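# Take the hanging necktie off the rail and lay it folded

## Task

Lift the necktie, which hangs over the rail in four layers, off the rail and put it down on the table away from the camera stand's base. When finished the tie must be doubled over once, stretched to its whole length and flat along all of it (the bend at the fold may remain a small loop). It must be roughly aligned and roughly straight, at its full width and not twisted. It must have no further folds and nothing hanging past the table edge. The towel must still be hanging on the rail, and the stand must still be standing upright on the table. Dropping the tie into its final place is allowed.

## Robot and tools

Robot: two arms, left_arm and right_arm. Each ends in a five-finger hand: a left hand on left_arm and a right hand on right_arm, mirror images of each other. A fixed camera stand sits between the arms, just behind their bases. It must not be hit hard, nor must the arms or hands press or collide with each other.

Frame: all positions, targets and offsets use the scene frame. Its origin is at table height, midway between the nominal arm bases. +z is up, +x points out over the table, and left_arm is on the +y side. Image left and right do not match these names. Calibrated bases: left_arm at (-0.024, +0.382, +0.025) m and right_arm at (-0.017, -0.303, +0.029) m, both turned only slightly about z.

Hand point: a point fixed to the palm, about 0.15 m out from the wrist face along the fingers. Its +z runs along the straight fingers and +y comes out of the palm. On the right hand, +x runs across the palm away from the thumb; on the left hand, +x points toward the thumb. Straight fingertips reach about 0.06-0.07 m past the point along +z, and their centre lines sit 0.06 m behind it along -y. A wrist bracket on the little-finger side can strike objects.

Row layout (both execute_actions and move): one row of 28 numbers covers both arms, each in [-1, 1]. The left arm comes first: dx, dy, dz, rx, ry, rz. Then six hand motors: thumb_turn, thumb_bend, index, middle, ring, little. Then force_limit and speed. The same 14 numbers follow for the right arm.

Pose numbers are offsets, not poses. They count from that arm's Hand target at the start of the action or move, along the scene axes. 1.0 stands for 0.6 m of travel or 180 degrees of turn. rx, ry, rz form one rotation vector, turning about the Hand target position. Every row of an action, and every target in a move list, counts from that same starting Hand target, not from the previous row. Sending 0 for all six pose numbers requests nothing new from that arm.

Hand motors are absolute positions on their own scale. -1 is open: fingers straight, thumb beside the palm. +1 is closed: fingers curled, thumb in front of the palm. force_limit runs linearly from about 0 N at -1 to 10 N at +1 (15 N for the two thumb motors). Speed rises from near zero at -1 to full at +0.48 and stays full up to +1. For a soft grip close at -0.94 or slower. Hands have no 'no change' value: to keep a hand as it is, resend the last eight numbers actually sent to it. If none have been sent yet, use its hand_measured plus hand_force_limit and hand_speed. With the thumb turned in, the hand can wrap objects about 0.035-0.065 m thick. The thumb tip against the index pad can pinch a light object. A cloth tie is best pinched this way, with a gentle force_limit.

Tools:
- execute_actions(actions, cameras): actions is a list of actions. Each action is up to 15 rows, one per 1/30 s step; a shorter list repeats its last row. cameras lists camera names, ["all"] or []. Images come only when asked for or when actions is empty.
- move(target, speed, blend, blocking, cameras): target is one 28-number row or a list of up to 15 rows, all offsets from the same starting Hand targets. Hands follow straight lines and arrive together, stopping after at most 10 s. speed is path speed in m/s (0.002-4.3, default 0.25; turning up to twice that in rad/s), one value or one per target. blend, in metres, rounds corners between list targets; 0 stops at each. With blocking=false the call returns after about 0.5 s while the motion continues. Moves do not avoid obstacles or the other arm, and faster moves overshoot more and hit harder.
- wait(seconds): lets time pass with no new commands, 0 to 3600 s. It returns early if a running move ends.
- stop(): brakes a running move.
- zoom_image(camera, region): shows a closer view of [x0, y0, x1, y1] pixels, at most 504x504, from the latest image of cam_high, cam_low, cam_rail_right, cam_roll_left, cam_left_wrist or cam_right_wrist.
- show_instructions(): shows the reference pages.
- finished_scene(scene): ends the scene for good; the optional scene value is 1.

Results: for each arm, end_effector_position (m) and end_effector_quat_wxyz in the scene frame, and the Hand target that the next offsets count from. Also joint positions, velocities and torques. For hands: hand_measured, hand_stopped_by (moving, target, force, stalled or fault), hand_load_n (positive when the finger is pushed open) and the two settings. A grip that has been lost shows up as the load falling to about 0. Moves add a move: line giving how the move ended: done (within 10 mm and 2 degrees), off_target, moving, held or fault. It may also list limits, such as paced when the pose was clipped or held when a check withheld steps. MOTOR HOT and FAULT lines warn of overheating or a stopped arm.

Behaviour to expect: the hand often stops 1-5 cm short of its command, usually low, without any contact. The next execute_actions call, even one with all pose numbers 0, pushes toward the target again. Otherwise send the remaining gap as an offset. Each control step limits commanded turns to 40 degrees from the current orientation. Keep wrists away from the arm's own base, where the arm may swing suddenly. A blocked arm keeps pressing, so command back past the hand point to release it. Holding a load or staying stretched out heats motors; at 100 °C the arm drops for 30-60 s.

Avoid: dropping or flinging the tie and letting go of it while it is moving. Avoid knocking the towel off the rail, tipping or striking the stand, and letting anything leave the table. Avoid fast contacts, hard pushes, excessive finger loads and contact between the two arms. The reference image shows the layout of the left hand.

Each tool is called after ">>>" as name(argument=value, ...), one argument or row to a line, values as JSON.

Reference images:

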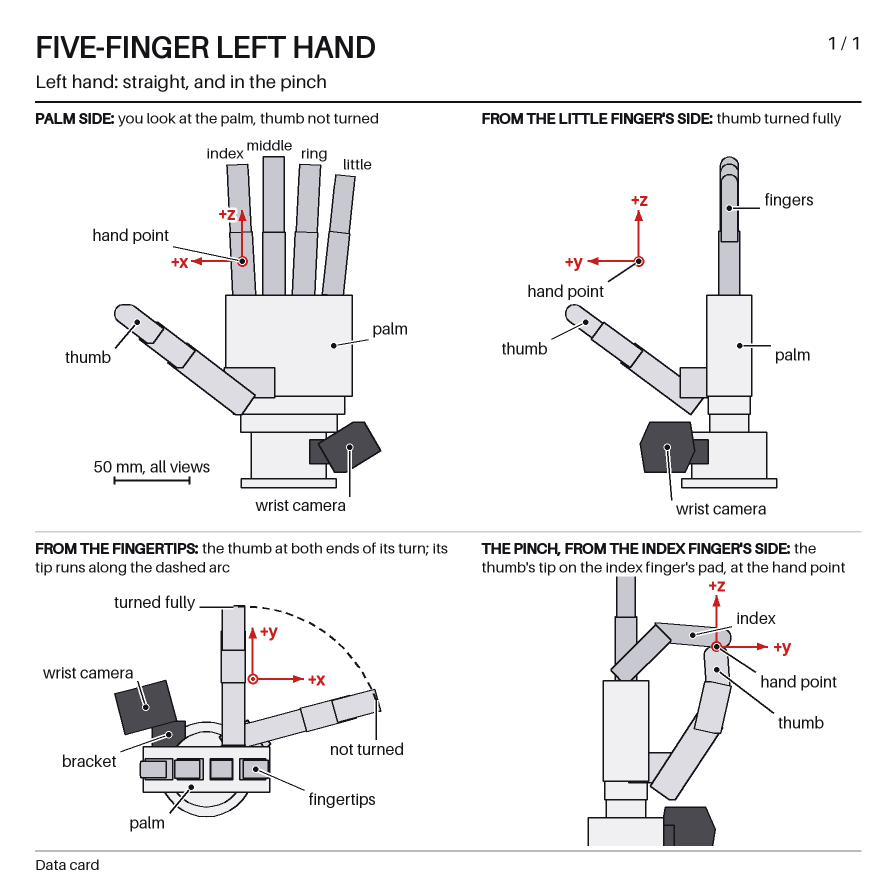

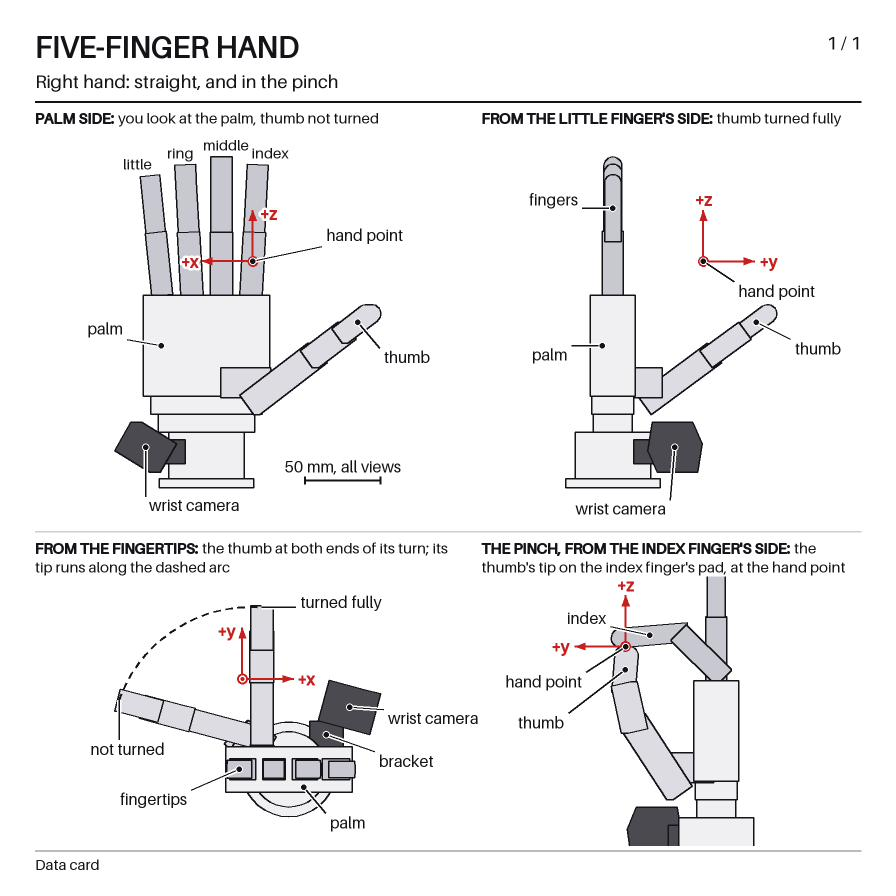

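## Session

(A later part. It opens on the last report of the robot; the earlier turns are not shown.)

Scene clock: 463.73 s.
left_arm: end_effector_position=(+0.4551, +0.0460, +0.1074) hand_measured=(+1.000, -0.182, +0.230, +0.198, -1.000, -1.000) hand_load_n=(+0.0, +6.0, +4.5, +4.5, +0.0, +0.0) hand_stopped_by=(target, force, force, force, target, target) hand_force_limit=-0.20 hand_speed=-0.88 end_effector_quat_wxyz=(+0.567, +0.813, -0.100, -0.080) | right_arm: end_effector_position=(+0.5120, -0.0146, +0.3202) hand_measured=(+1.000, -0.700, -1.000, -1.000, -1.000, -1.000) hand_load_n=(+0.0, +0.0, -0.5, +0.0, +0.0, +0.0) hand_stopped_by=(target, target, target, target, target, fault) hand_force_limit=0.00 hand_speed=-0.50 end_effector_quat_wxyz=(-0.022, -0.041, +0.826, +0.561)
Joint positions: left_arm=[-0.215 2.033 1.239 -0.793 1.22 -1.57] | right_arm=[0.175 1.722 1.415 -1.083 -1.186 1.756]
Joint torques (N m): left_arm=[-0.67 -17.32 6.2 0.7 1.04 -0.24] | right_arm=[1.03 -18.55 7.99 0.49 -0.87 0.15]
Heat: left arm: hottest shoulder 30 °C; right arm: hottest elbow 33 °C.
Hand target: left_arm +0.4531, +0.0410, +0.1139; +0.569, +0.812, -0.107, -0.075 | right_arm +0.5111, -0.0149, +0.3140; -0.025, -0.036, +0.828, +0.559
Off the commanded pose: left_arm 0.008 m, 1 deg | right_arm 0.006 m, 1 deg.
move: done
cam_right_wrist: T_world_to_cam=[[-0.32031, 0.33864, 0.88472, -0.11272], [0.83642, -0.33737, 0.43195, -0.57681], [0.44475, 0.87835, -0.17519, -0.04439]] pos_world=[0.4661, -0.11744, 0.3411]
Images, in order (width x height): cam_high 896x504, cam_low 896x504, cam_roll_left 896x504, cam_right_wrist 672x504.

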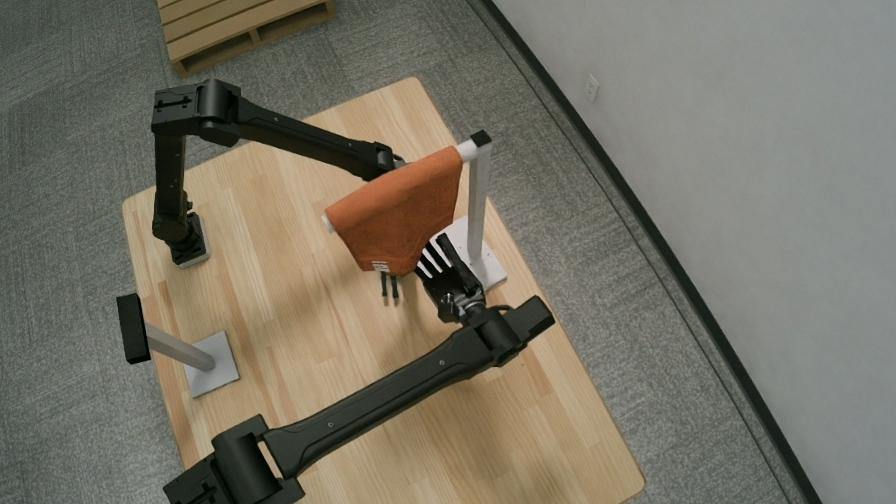

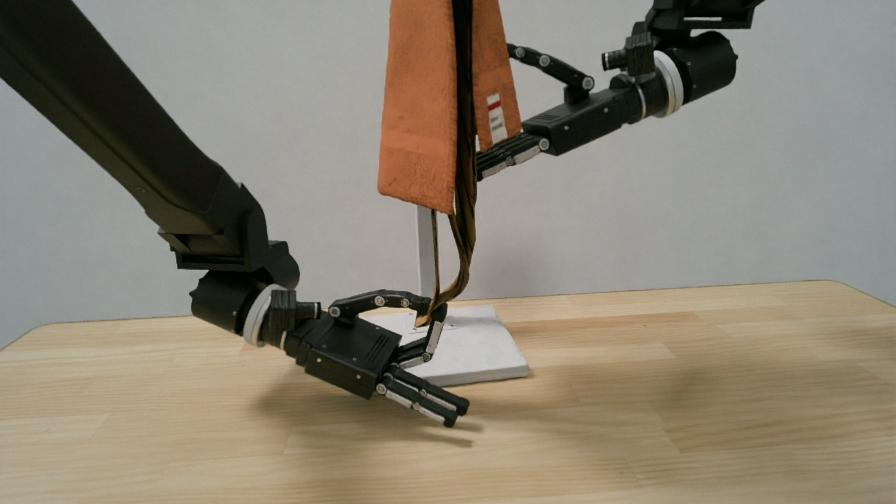

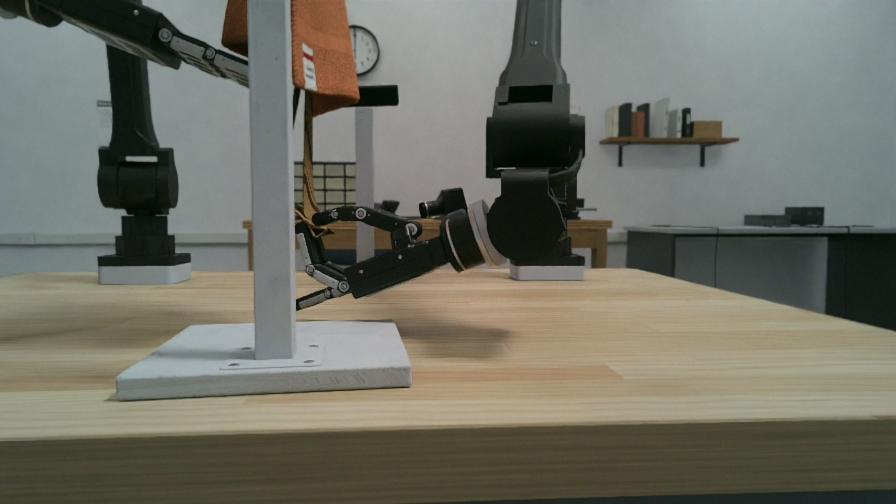

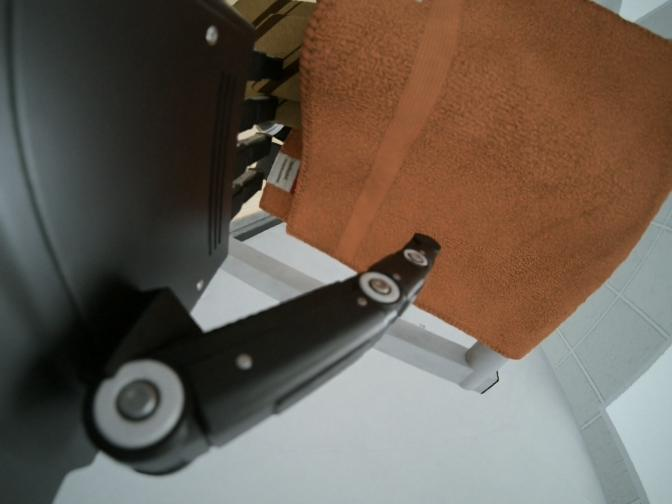

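>>> move(
  target=[0, 0, 0, 0, 0, 0, 1, -0.1, 0.27, 0.25, -1, -1, -0.2, -0.88, -0.003, 0.0333, -0.022, 0, 0, 0, 1, -0.9, -1, -1, -1, -1, 0.0, -0.5],
  cameras=["cam_high", "cam_low", "cam_right_wrist", "cam_roll_left"],
  speed=0.08,
)

>>> zoom_image(
  camera="cam_low",
  region=[400, 0, 650, 300],
)

>>> zoom_image(
  camera="cam_high",
  region=[350, 130, 510, 330],
)

>>> zoom_image(
  camera="cam_right_wrist",
  region=[220, 50, 560, 310],
)

Scene clock: 494.80 s.
left_arm: end_effector_position=(+0.4551, +0.0460, +0.1074) hand_measured=(+1.000, -0.182, +0.230, +0.198, -1.000, -1.000) hand_load_n=(+0.0, +5.5, +4.5, +4.5, +0.0, +0.0) hand_stopped_by=(target, force, force, force, target, target) hand_force_limit=-0.20 hand_speed=-0.88 end_effector_quat_wxyz=(+0.567, +0.813, -0.100, -0.080) | right_arm: end_effector_position=(+0.5109, +0.0040, +0.3076) hand_measured=(+1.000, -0.900, -1.000, -1.000, -1.000, -1.000) hand_load_n=(+0.0, -0.5, +0.0, +0.0, +0.0, +0.0) hand_stopped_by=(target, target, target, target, target, fault) hand_force_limit=0.00 hand_speed=-0.50 end_effector_quat_wxyz=(-0.021, -0.040, +0.826, +0.561)
Joint positions: left_arm=[-0.215 2.033 1.239 -0.793 1.22 -1.57] | right_arm=[0.21 1.722 1.377 -0.954 -1.178 1.853]
Joint torques (N m): left_arm=[-0.85 -17.32 6.24 0.83 1.05 -0.22] | right_arm=[1.14 -18.49 7.97 0.65 -0.84 0.12]
Heat: left arm: hottest shoulder 30 °C; right arm: hottest elbow 31 °C.
Hand target: left_arm +0.4531, +0.0410, +0.1139; +0.569, +0.812, -0.107, -0.075 | right_arm +0.5092, +0.0051, +0.3007; -0.025, -0.036, +0.828, +0.559
Off the commanded pose: left_arm 0.008 m, 1 deg | right_arm 0.007 m, 1 deg.
move: done
cam_right_wrist: T_world_to_cam=[[-0.3198, 0.33922, 0.88468, -0.10852], [0.8355, -0.33939, 0.43216, -0.56373], [0.44685, 0.87735, -0.17489, -0.06357]] pos_world=[0.4647, -0.09874, 0.3285]
Images, in order (width x height): cam_high 896x504, cam_low 896x504, cam_roll_left 896x504, cam_right_wrist 672x504.

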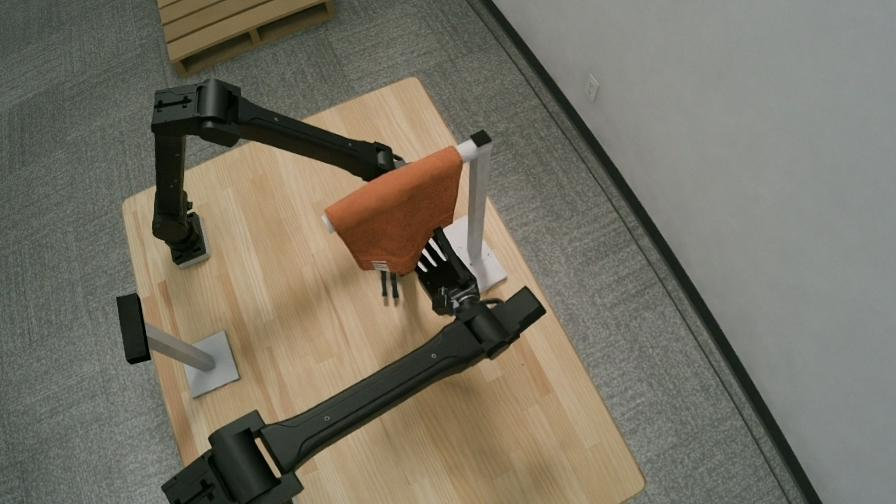

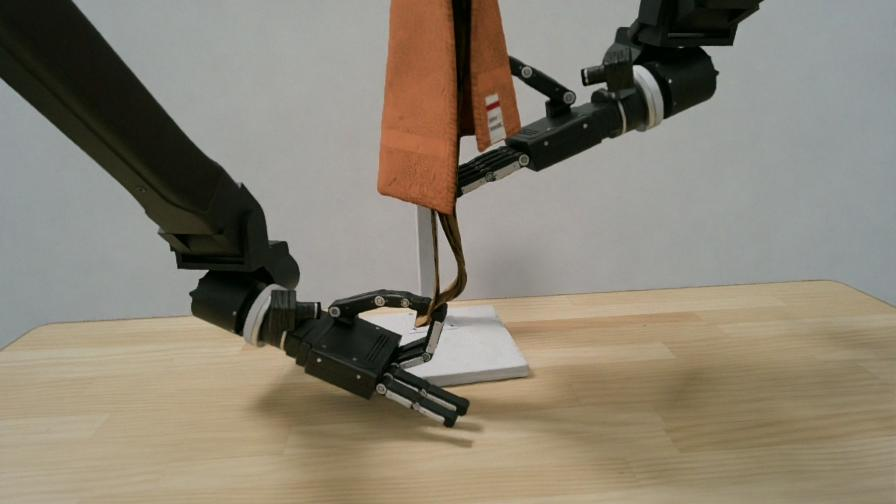

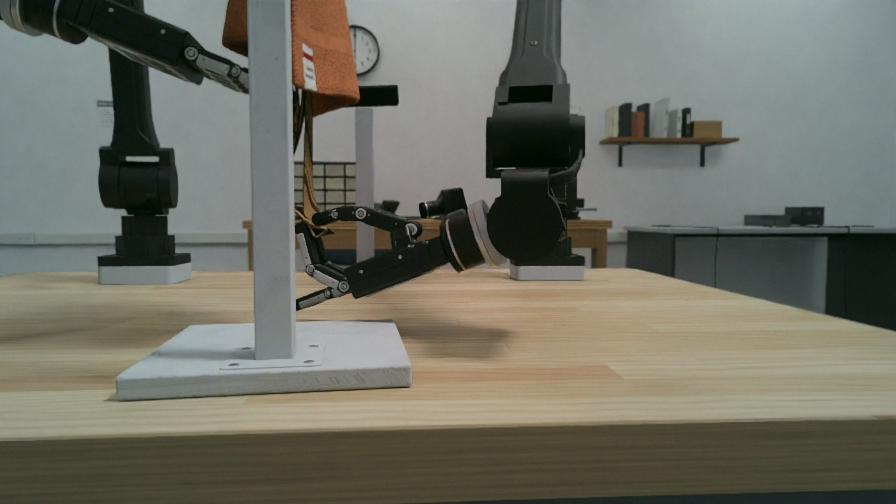

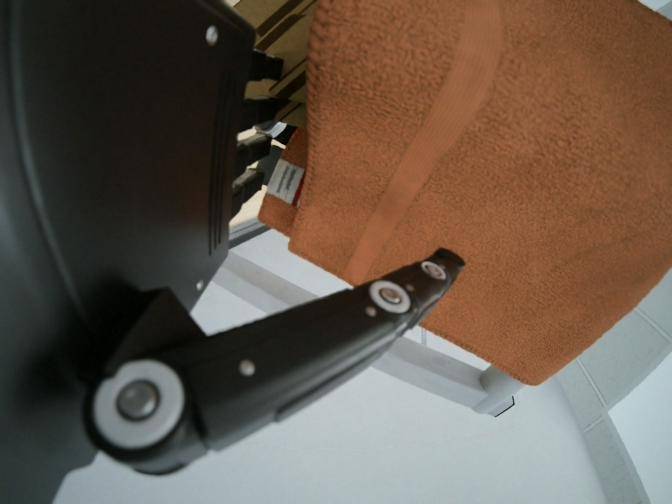

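Scaled by 1.680 from the camera's image (finer frame: 1280x720).

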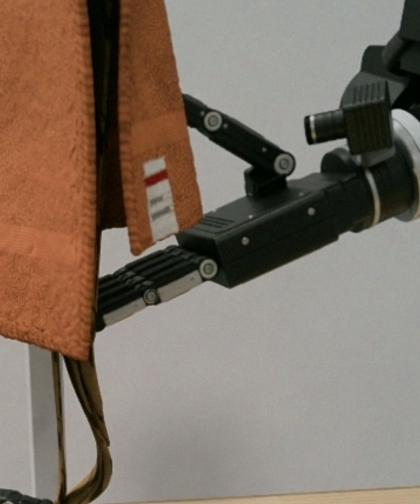

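Scaled by 2.520 from the camera's image (finer frame: 1280x720).

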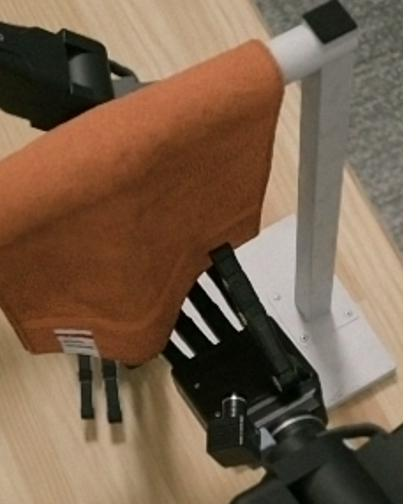

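Scaled by 1.482 from the camera's image (finer frame: 960x720).

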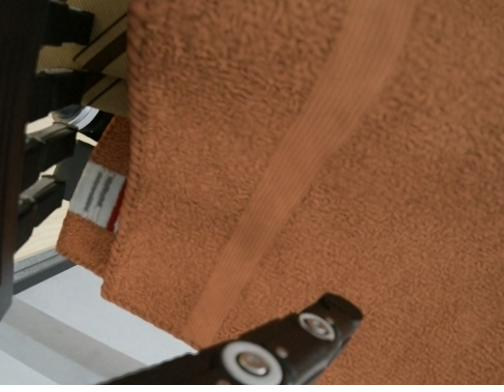

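>>> move(
  target=[0, 0, 0, 0, 0, 0, 1, -0.1, 0.27, 0.25, -1, -1, -0.2, -0.88, 0, 0, 0, 0, 0, 0, 1, -0.6, -0.1, -0.1, -1, -1, -0.4, -0.7],
  cameras=["cam_high", "cam_low", "cam_right_wrist", "cam_roll_left"],
  speed=0.08,
)

>>> zoom_image(
  camera="cam_low",
  region=[400, 0, 650, 300],
)

>>> zoom_image(
  camera="cam_high",
  region=[350, 130, 510, 330],
)

>>> zoom_image(
  camera="cam_right_wrist",
  region=[220, 50, 560, 310],
)

>>> zoom_image(
  camera="cam_roll_left",
  region=[150, 0, 400, 250],
)

Scene clock: 510.00 s.
left_arm: end_effector_position=(+0.4551, +0.0460, +0.1074) hand_measured=(+1.000, -0.182, +0.230, +0.198, -1.000, -1.000) hand_load_n=(+0.0, +5.5, +4.5, +4.5, +0.0, +0.0) hand_stopped_by=(target, force, force, force, target, target) hand_force_limit=-0.20 hand_speed=-0.88 end_effector_quat_wxyz=(+0.567, +0.813, -0.100, -0.080) | right_arm: end_effector_position=(+0.5111, +0.0040, +0.3075) hand_measured=(+1.000, -0.600, -0.100, -0.100, -1.000, -1.000) hand_load_n=(+0.0, +0.0, +0.0, +0.0, +0.0, +0.0) hand_stopped_by=(target, target, target, target, target, fault) hand_force_limit=-0.40 hand_speed=-0.70 end_effector_quat_wxyz=(-0.022, -0.039, +0.826, +0.561)
Joint positions: left_arm=[-0.215 2.033 1.239 -0.793 1.22 -1.57] | right_arm=[0.21 1.722 1.377 -0.954 -1.178 1.854]
Joint torques (N m): left_arm=[-0.5 -17.44 6.17 0.76 1.03 -0.21] | right_arm=[1.2 -18.49 7.97 0.68 -0.85 0.15]
Heat: left arm: hottest shoulder 30 °C; right arm: hottest elbow 30 °C.
Hand target: left_arm +0.4531, +0.0410, +0.1139; +0.569, +0.812, -0.107, -0.075 | right_arm +0.5092, +0.0051, +0.3007; -0.025, -0.036, +0.828, +0.559
Off the commanded pose: left_arm 0.008 m, 1 deg | right_arm 0.007 m, 1 deg.
move: done
cam_right_wrist: T_world_to_cam=[[-0.31833, 0.33985, 0.88497, -0.1092], [0.83585, -0.3398, 0.43115, -0.56369], [0.44724, 0.87695, -0.1759, -0.06351]] pos_world=[0.4648, -0.09874, 0.3285]
Images, in order (width x height): cam_high 896x504, cam_low 896x504, cam_roll_left 896x504, cam_right_wrist 672x504.

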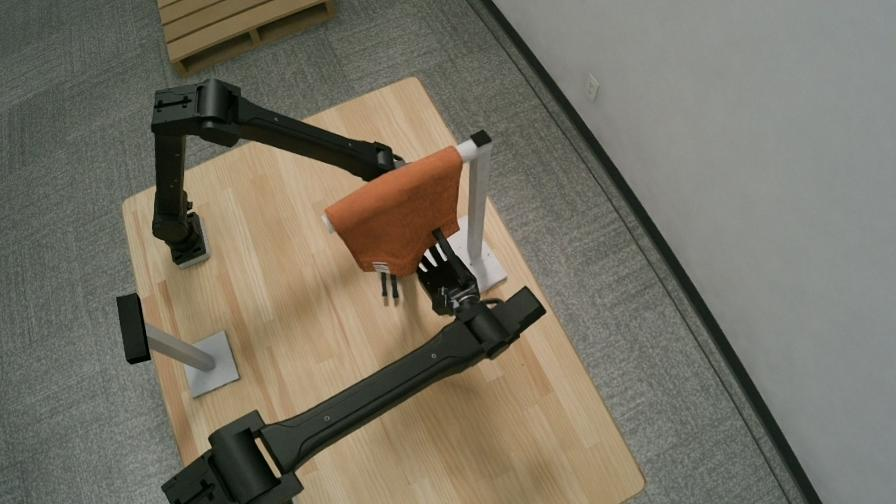

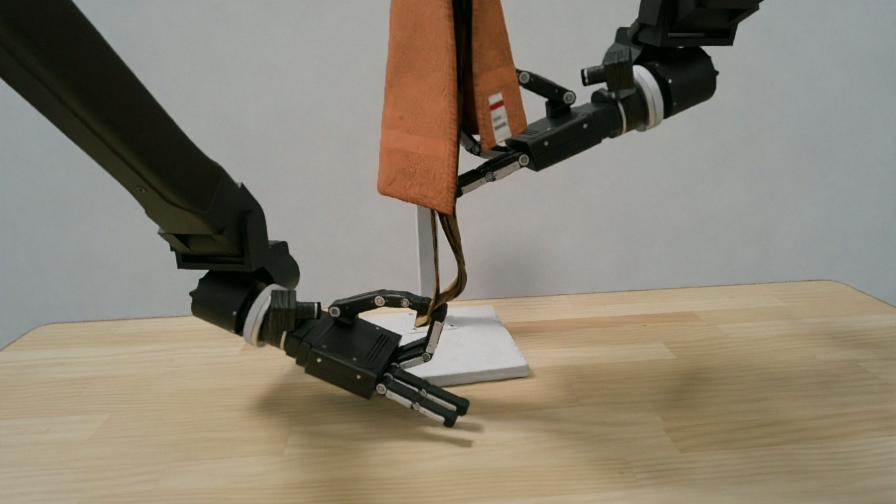

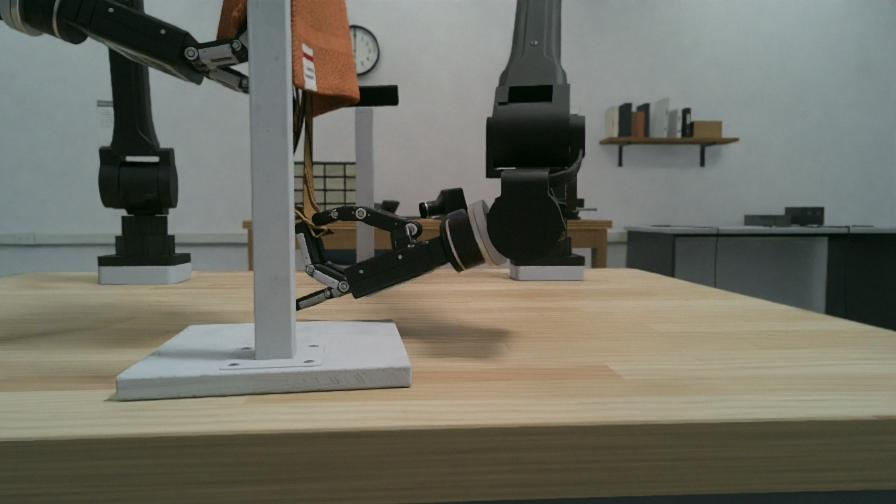

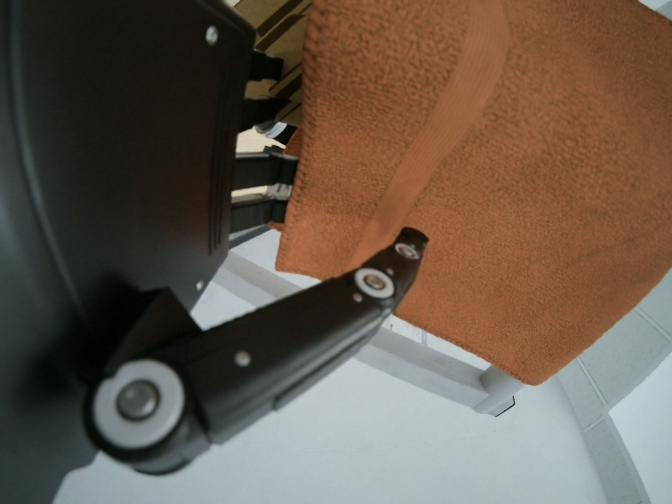

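Scaled by 1.680 from the camera's image (finer frame: 1280x720).

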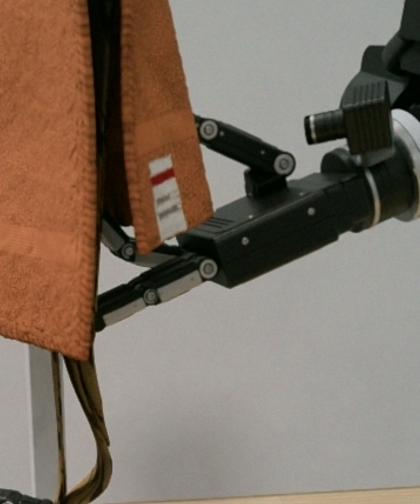

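Scaled by 2.520 from the camera's image (finer frame: 1280x720).

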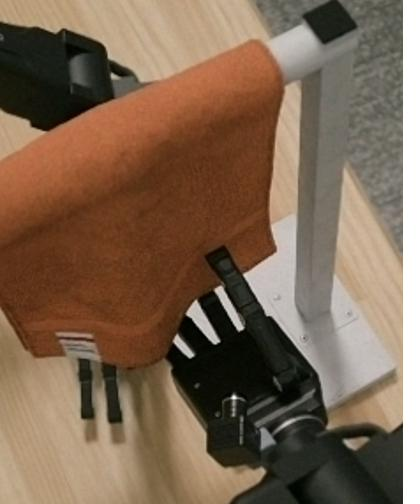

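Scaled by 1.482 from the camera's image (finer frame: 960x720).

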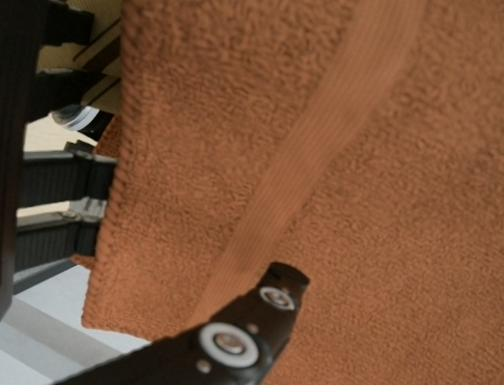

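Scaled by 2.016 from the camera's image (finer frame: 1280x720).

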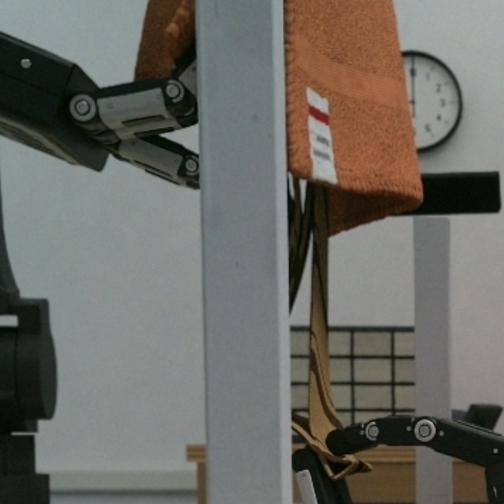

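>>> move(
  target=[
    [0, 0, 0, 0, 0, 0, 1, -0.1, 0.27, 0.25, -1, -1, -0.2, -0.88, 0, 0, 0, 0, 0, 0, 1, -0.2, 0.1, 0.1, -1, -1, -0.4, -0.8],
    [0, 0, 0, 0, 0, 0, 1, -0.1, 0.27, 0.25, -1, -1, -0.2, -0.88, 0, 0, 0, 0, 0, 0, 1, -0.2, 0.35, 0.35, -1, -1, -0.2, -0.88],
  ],
  cameras=["cam_high", "cam_low", "cam_right_wrist", "cam_roll_left"],
  speed=0.08,
)

>>> zoom_image(
  camera="cam_low",
  region=[400, 0, 650, 300],
)

>>> zoom_image(
  camera="cam_high",
  region=[350, 130, 510, 330],
)

>>> zoom_image(
  camera="cam_right_wrist",
  region=[220, 50, 560, 310],
)

>>> zoom_image(
  camera="cam_roll_left",
  region=[150, 0, 400, 250],
)

Scene clock: 527.97 s.
left_arm: end_effector_position=(+0.4551, +0.0460, +0.1074) hand_measured=(+1.000, -0.182, +0.230, +0.198, -1.000, -1.000) hand_load_n=(+0.0, +6.0, +4.5, +4.5, +0.0, +0.0) hand_stopped_by=(target, force, force, force, target, target) hand_force_limit=-0.20 hand_speed=-0.88 end_effector_quat_wxyz=(+0.567, +0.813, -0.100, -0.080) | right_arm: end_effector_position=(+0.5111, +0.0040, +0.3075) hand_measured=(+1.000, -0.200, +0.232, +0.198, -1.000, -1.000) hand_load_n=(-0.5, +0.0, +4.0, +3.5, +0.0, +0.0) hand_stopped_by=(target, target, force, force, target, fault) hand_force_limit=-0.20 hand_speed=-0.88 end_effector_quat_wxyz=(-0.022, -0.039, +0.826, +0.561)
Joint positions: left_arm=[-0.215 2.033 1.239 -0.793 1.22 -1.57] | right_arm=[0.21 1.722 1.377 -0.954 -1.178 1.854]
Joint torques (N m): left_arm=[-0.44 -17.26 6.12 0.76 1.03 -0.25] | right_arm=[1.2 -18.49 7.95 0.68 -0.85 0.15]
Heat: left arm: hottest shoulder 30 °C; right arm: hottest elbow 30 °C.
Hand target: left_arm +0.4531, +0.0410, +0.1139; +0.569, +0.812, -0.107, -0.075 | right_arm +0.5092, +0.0051, +0.3007; -0.025, -0.036, +0.828, +0.559
Off the commanded pose: left_arm 0.008 m, 1 deg | right_arm 0.007 m, 1 deg.
move: done
cam_right_wrist: T_world_to_cam=[[-0.31833, 0.33985, 0.88497, -0.1092], [0.83585, -0.3398, 0.43115, -0.56369], [0.44724, 0.87695, -0.1759, -0.06351]] pos_world=[0.4648, -0.09874, 0.3285]
Images, in order (width x height): cam_high 896x504, cam_low 896x504, cam_roll_left 896x504, cam_right_wrist 672x504.

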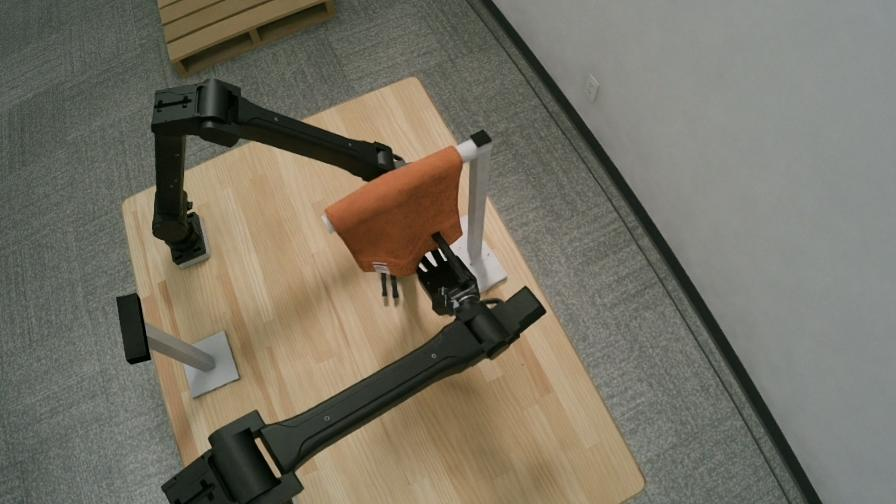

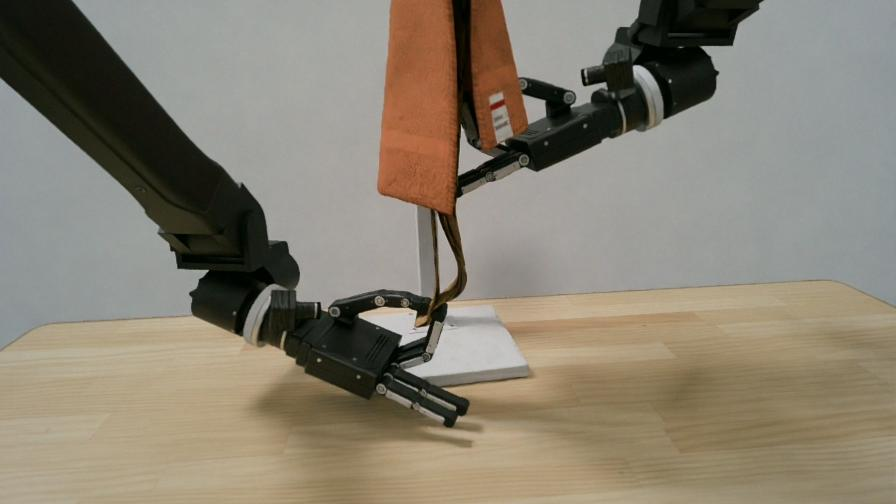

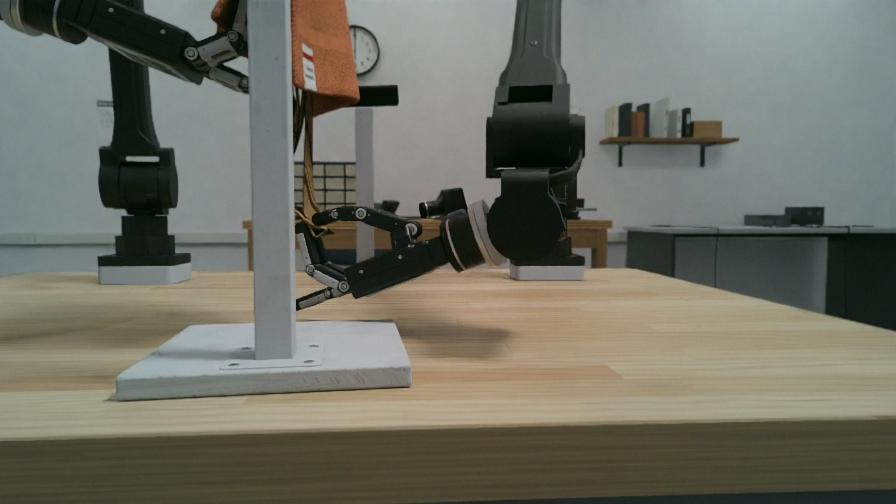

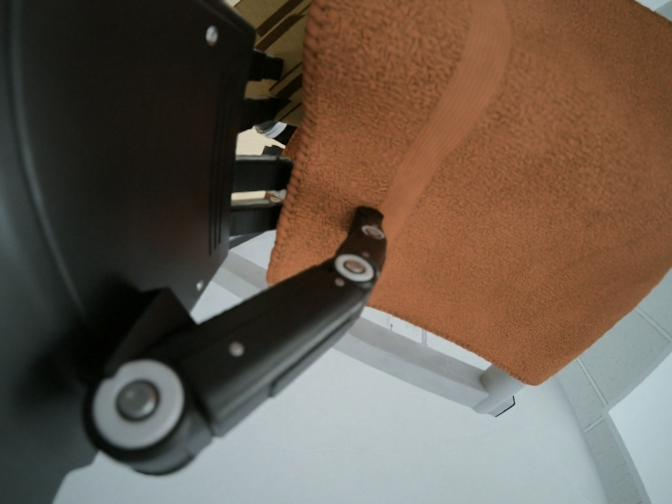

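Scaled by 1.680 from the camera's image (finer frame: 1280x720).

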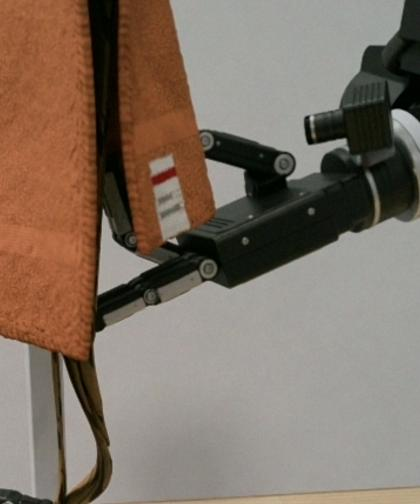

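Scaled by 2.520 from the camera's image (finer frame: 1280x720).

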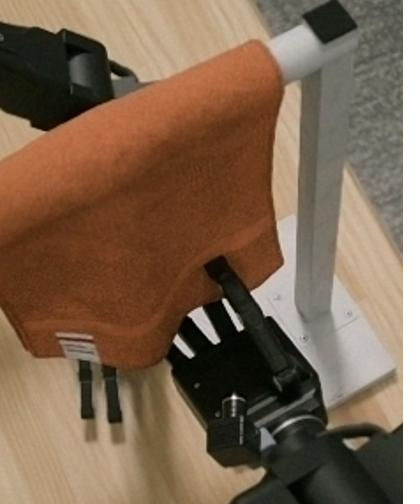

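Scaled by 1.482 from the camera's image (finer frame: 960x720).

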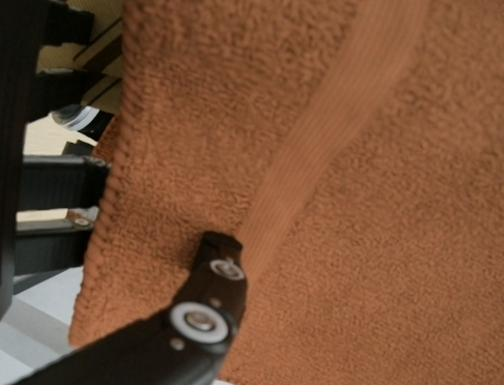

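Scaled by 2.016 from the camera's image (finer frame: 1280x720).

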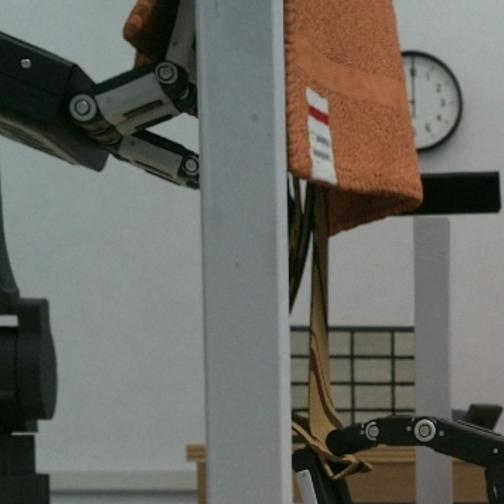

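>>> move(
  target=[-0.005, 0.1, 0.0, 0, 0, 0, 1, -0.1, 0.27, 0.25, -1, -1, -0.2, -0.88, 0, 0, 0, 0, 0, 0, 1, -0.2, 0.35, 0.35, -1, -1, -0.2, -0.88],
  cameras=["all"],
  speed=0.06,
)

>>> zoom_image(
  camera="cam_high",
  region=[300, 100, 510, 330],
)

>>> zoom_image(
  camera="cam_low",
  region=[330, 0, 580, 350],
)

Scene clock: 547.13 s.
left_arm: end_effector_position=(+0.4431, +0.0968, +0.1116) hand_measured=(+1.000, -0.182, +0.230, +0.198, -1.000, -1.000) hand_load_n=(+0.0, +6.0, +4.5, +4.5, +0.0, +0.5) hand_stopped_by=(target, force, force, force, target, target) hand_force_limit=-0.20 hand_speed=-0.88 end_effector_quat_wxyz=(+0.569, +0.811, -0.106, -0.081) | right_arm: end_effector_position=(+0.5111, +0.0040, +0.3075) hand_measured=(+1.000, -0.200, +0.232, +0.198, -1.000, -1.000) hand_load_n=(-0.5, +0.0, +4.5, +3.5, +0.0, +0.0) hand_stopped_by=(target, target, force, force, target, fault) hand_force_limit=-0.20 hand_speed=-0.88 end_effector_quat_wxyz=(-0.022, -0.039, +0.826, +0.561)
Joint positions: left_arm=[-0.122 2.033 1.239 -1.069 1.208 -1.271] | right_arm=[0.21 1.722 1.377 -0.954 -1.178 1.854]
Joint torques (N m): left_arm=[0.73 -15.44 7.23 -0.55 0.76 -0.04] | right_arm=[1.2 -18.49 7.95 0.68 -0.85 0.14]
Heat: left arm: hottest shoulder 30 °C; right arm: hottest elbow 30 °C.
Hand target: left_arm +0.4500, +0.1009, +0.1138; +0.569, +0.812, -0.107, -0.076 | right_arm +0.5092, +0.0051, +0.3007; -0.025, -0.036, +0.828, +0.559
Off the commanded pose: left_arm 0.008 m, 1 deg | right_arm 0.007 m, 1 deg.
move: done
cam_left_wrist: T_world_to_cam=[[0.28215, 0.25222, -0.92562, -0.04606], [0.92725, 0.17586, 0.33057, -0.45976], [0.24616, -0.95155, -0.18426, 0.11859]] pos_world=[0.41011, 0.20532, 0.1312]
cam_right_wrist: T_world_to_cam=[[-0.31833, 0.33985, 0.88497, -0.1092], [0.83585, -0.3398, 0.43115, -0.56369], [0.44724, 0.87695, -0.1759, -0.06351]] pos_world=[0.4648, -0.09874, 0.3285]

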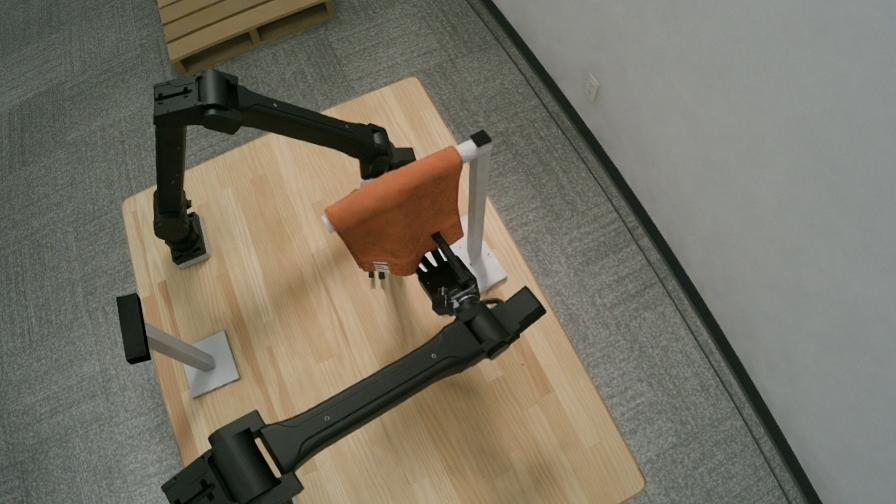

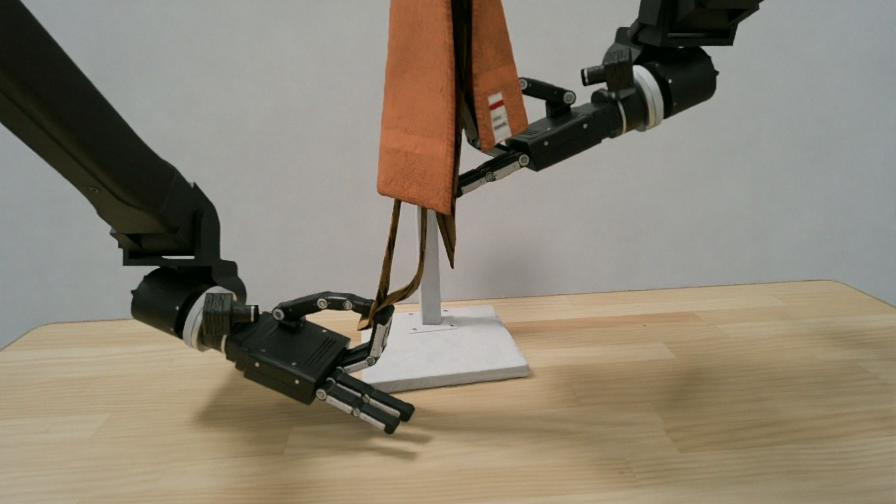

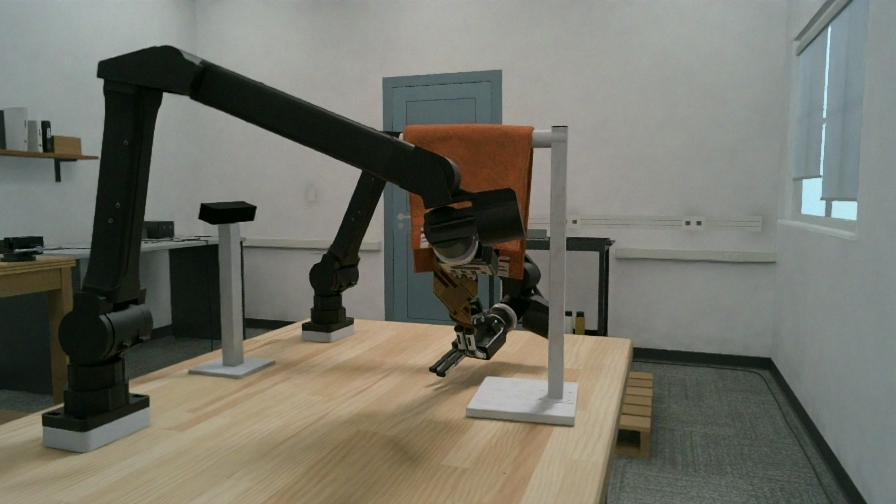

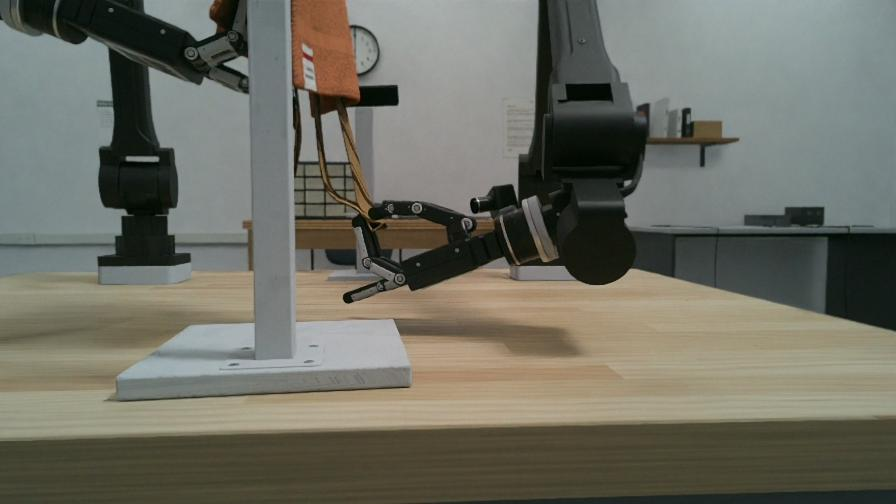

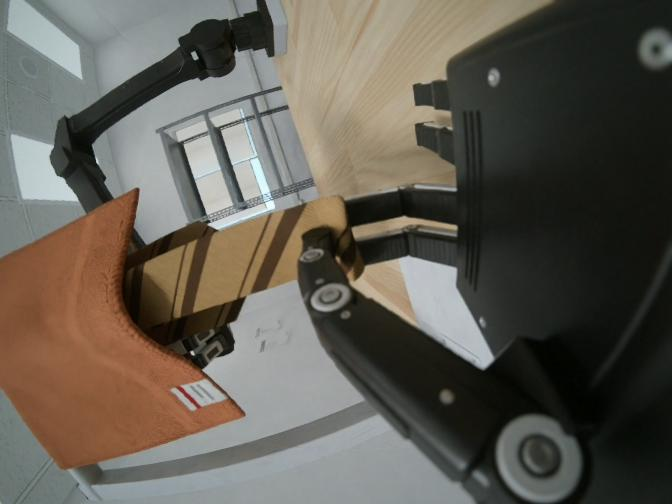

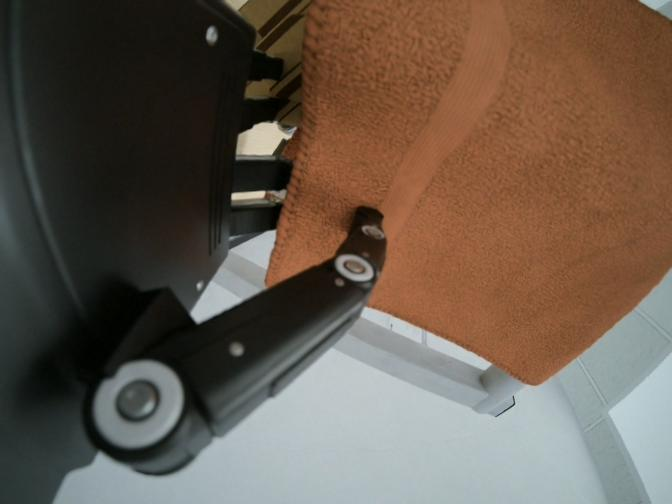

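Scaled by 2.191 from the camera's image (finer frame: 1280x720).

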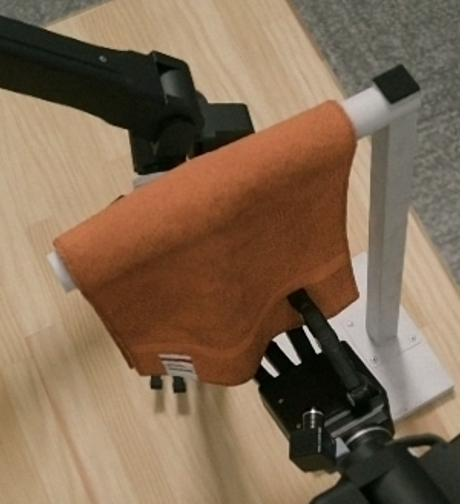

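Scaled by 1.440 from the camera's image (finer frame: 1280x720).

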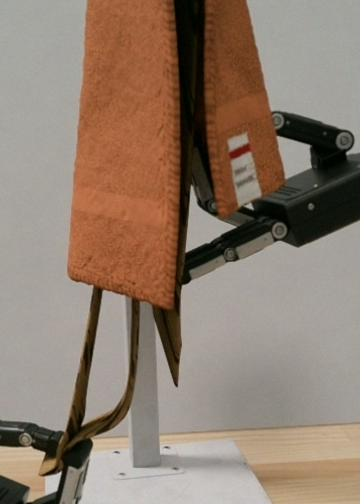

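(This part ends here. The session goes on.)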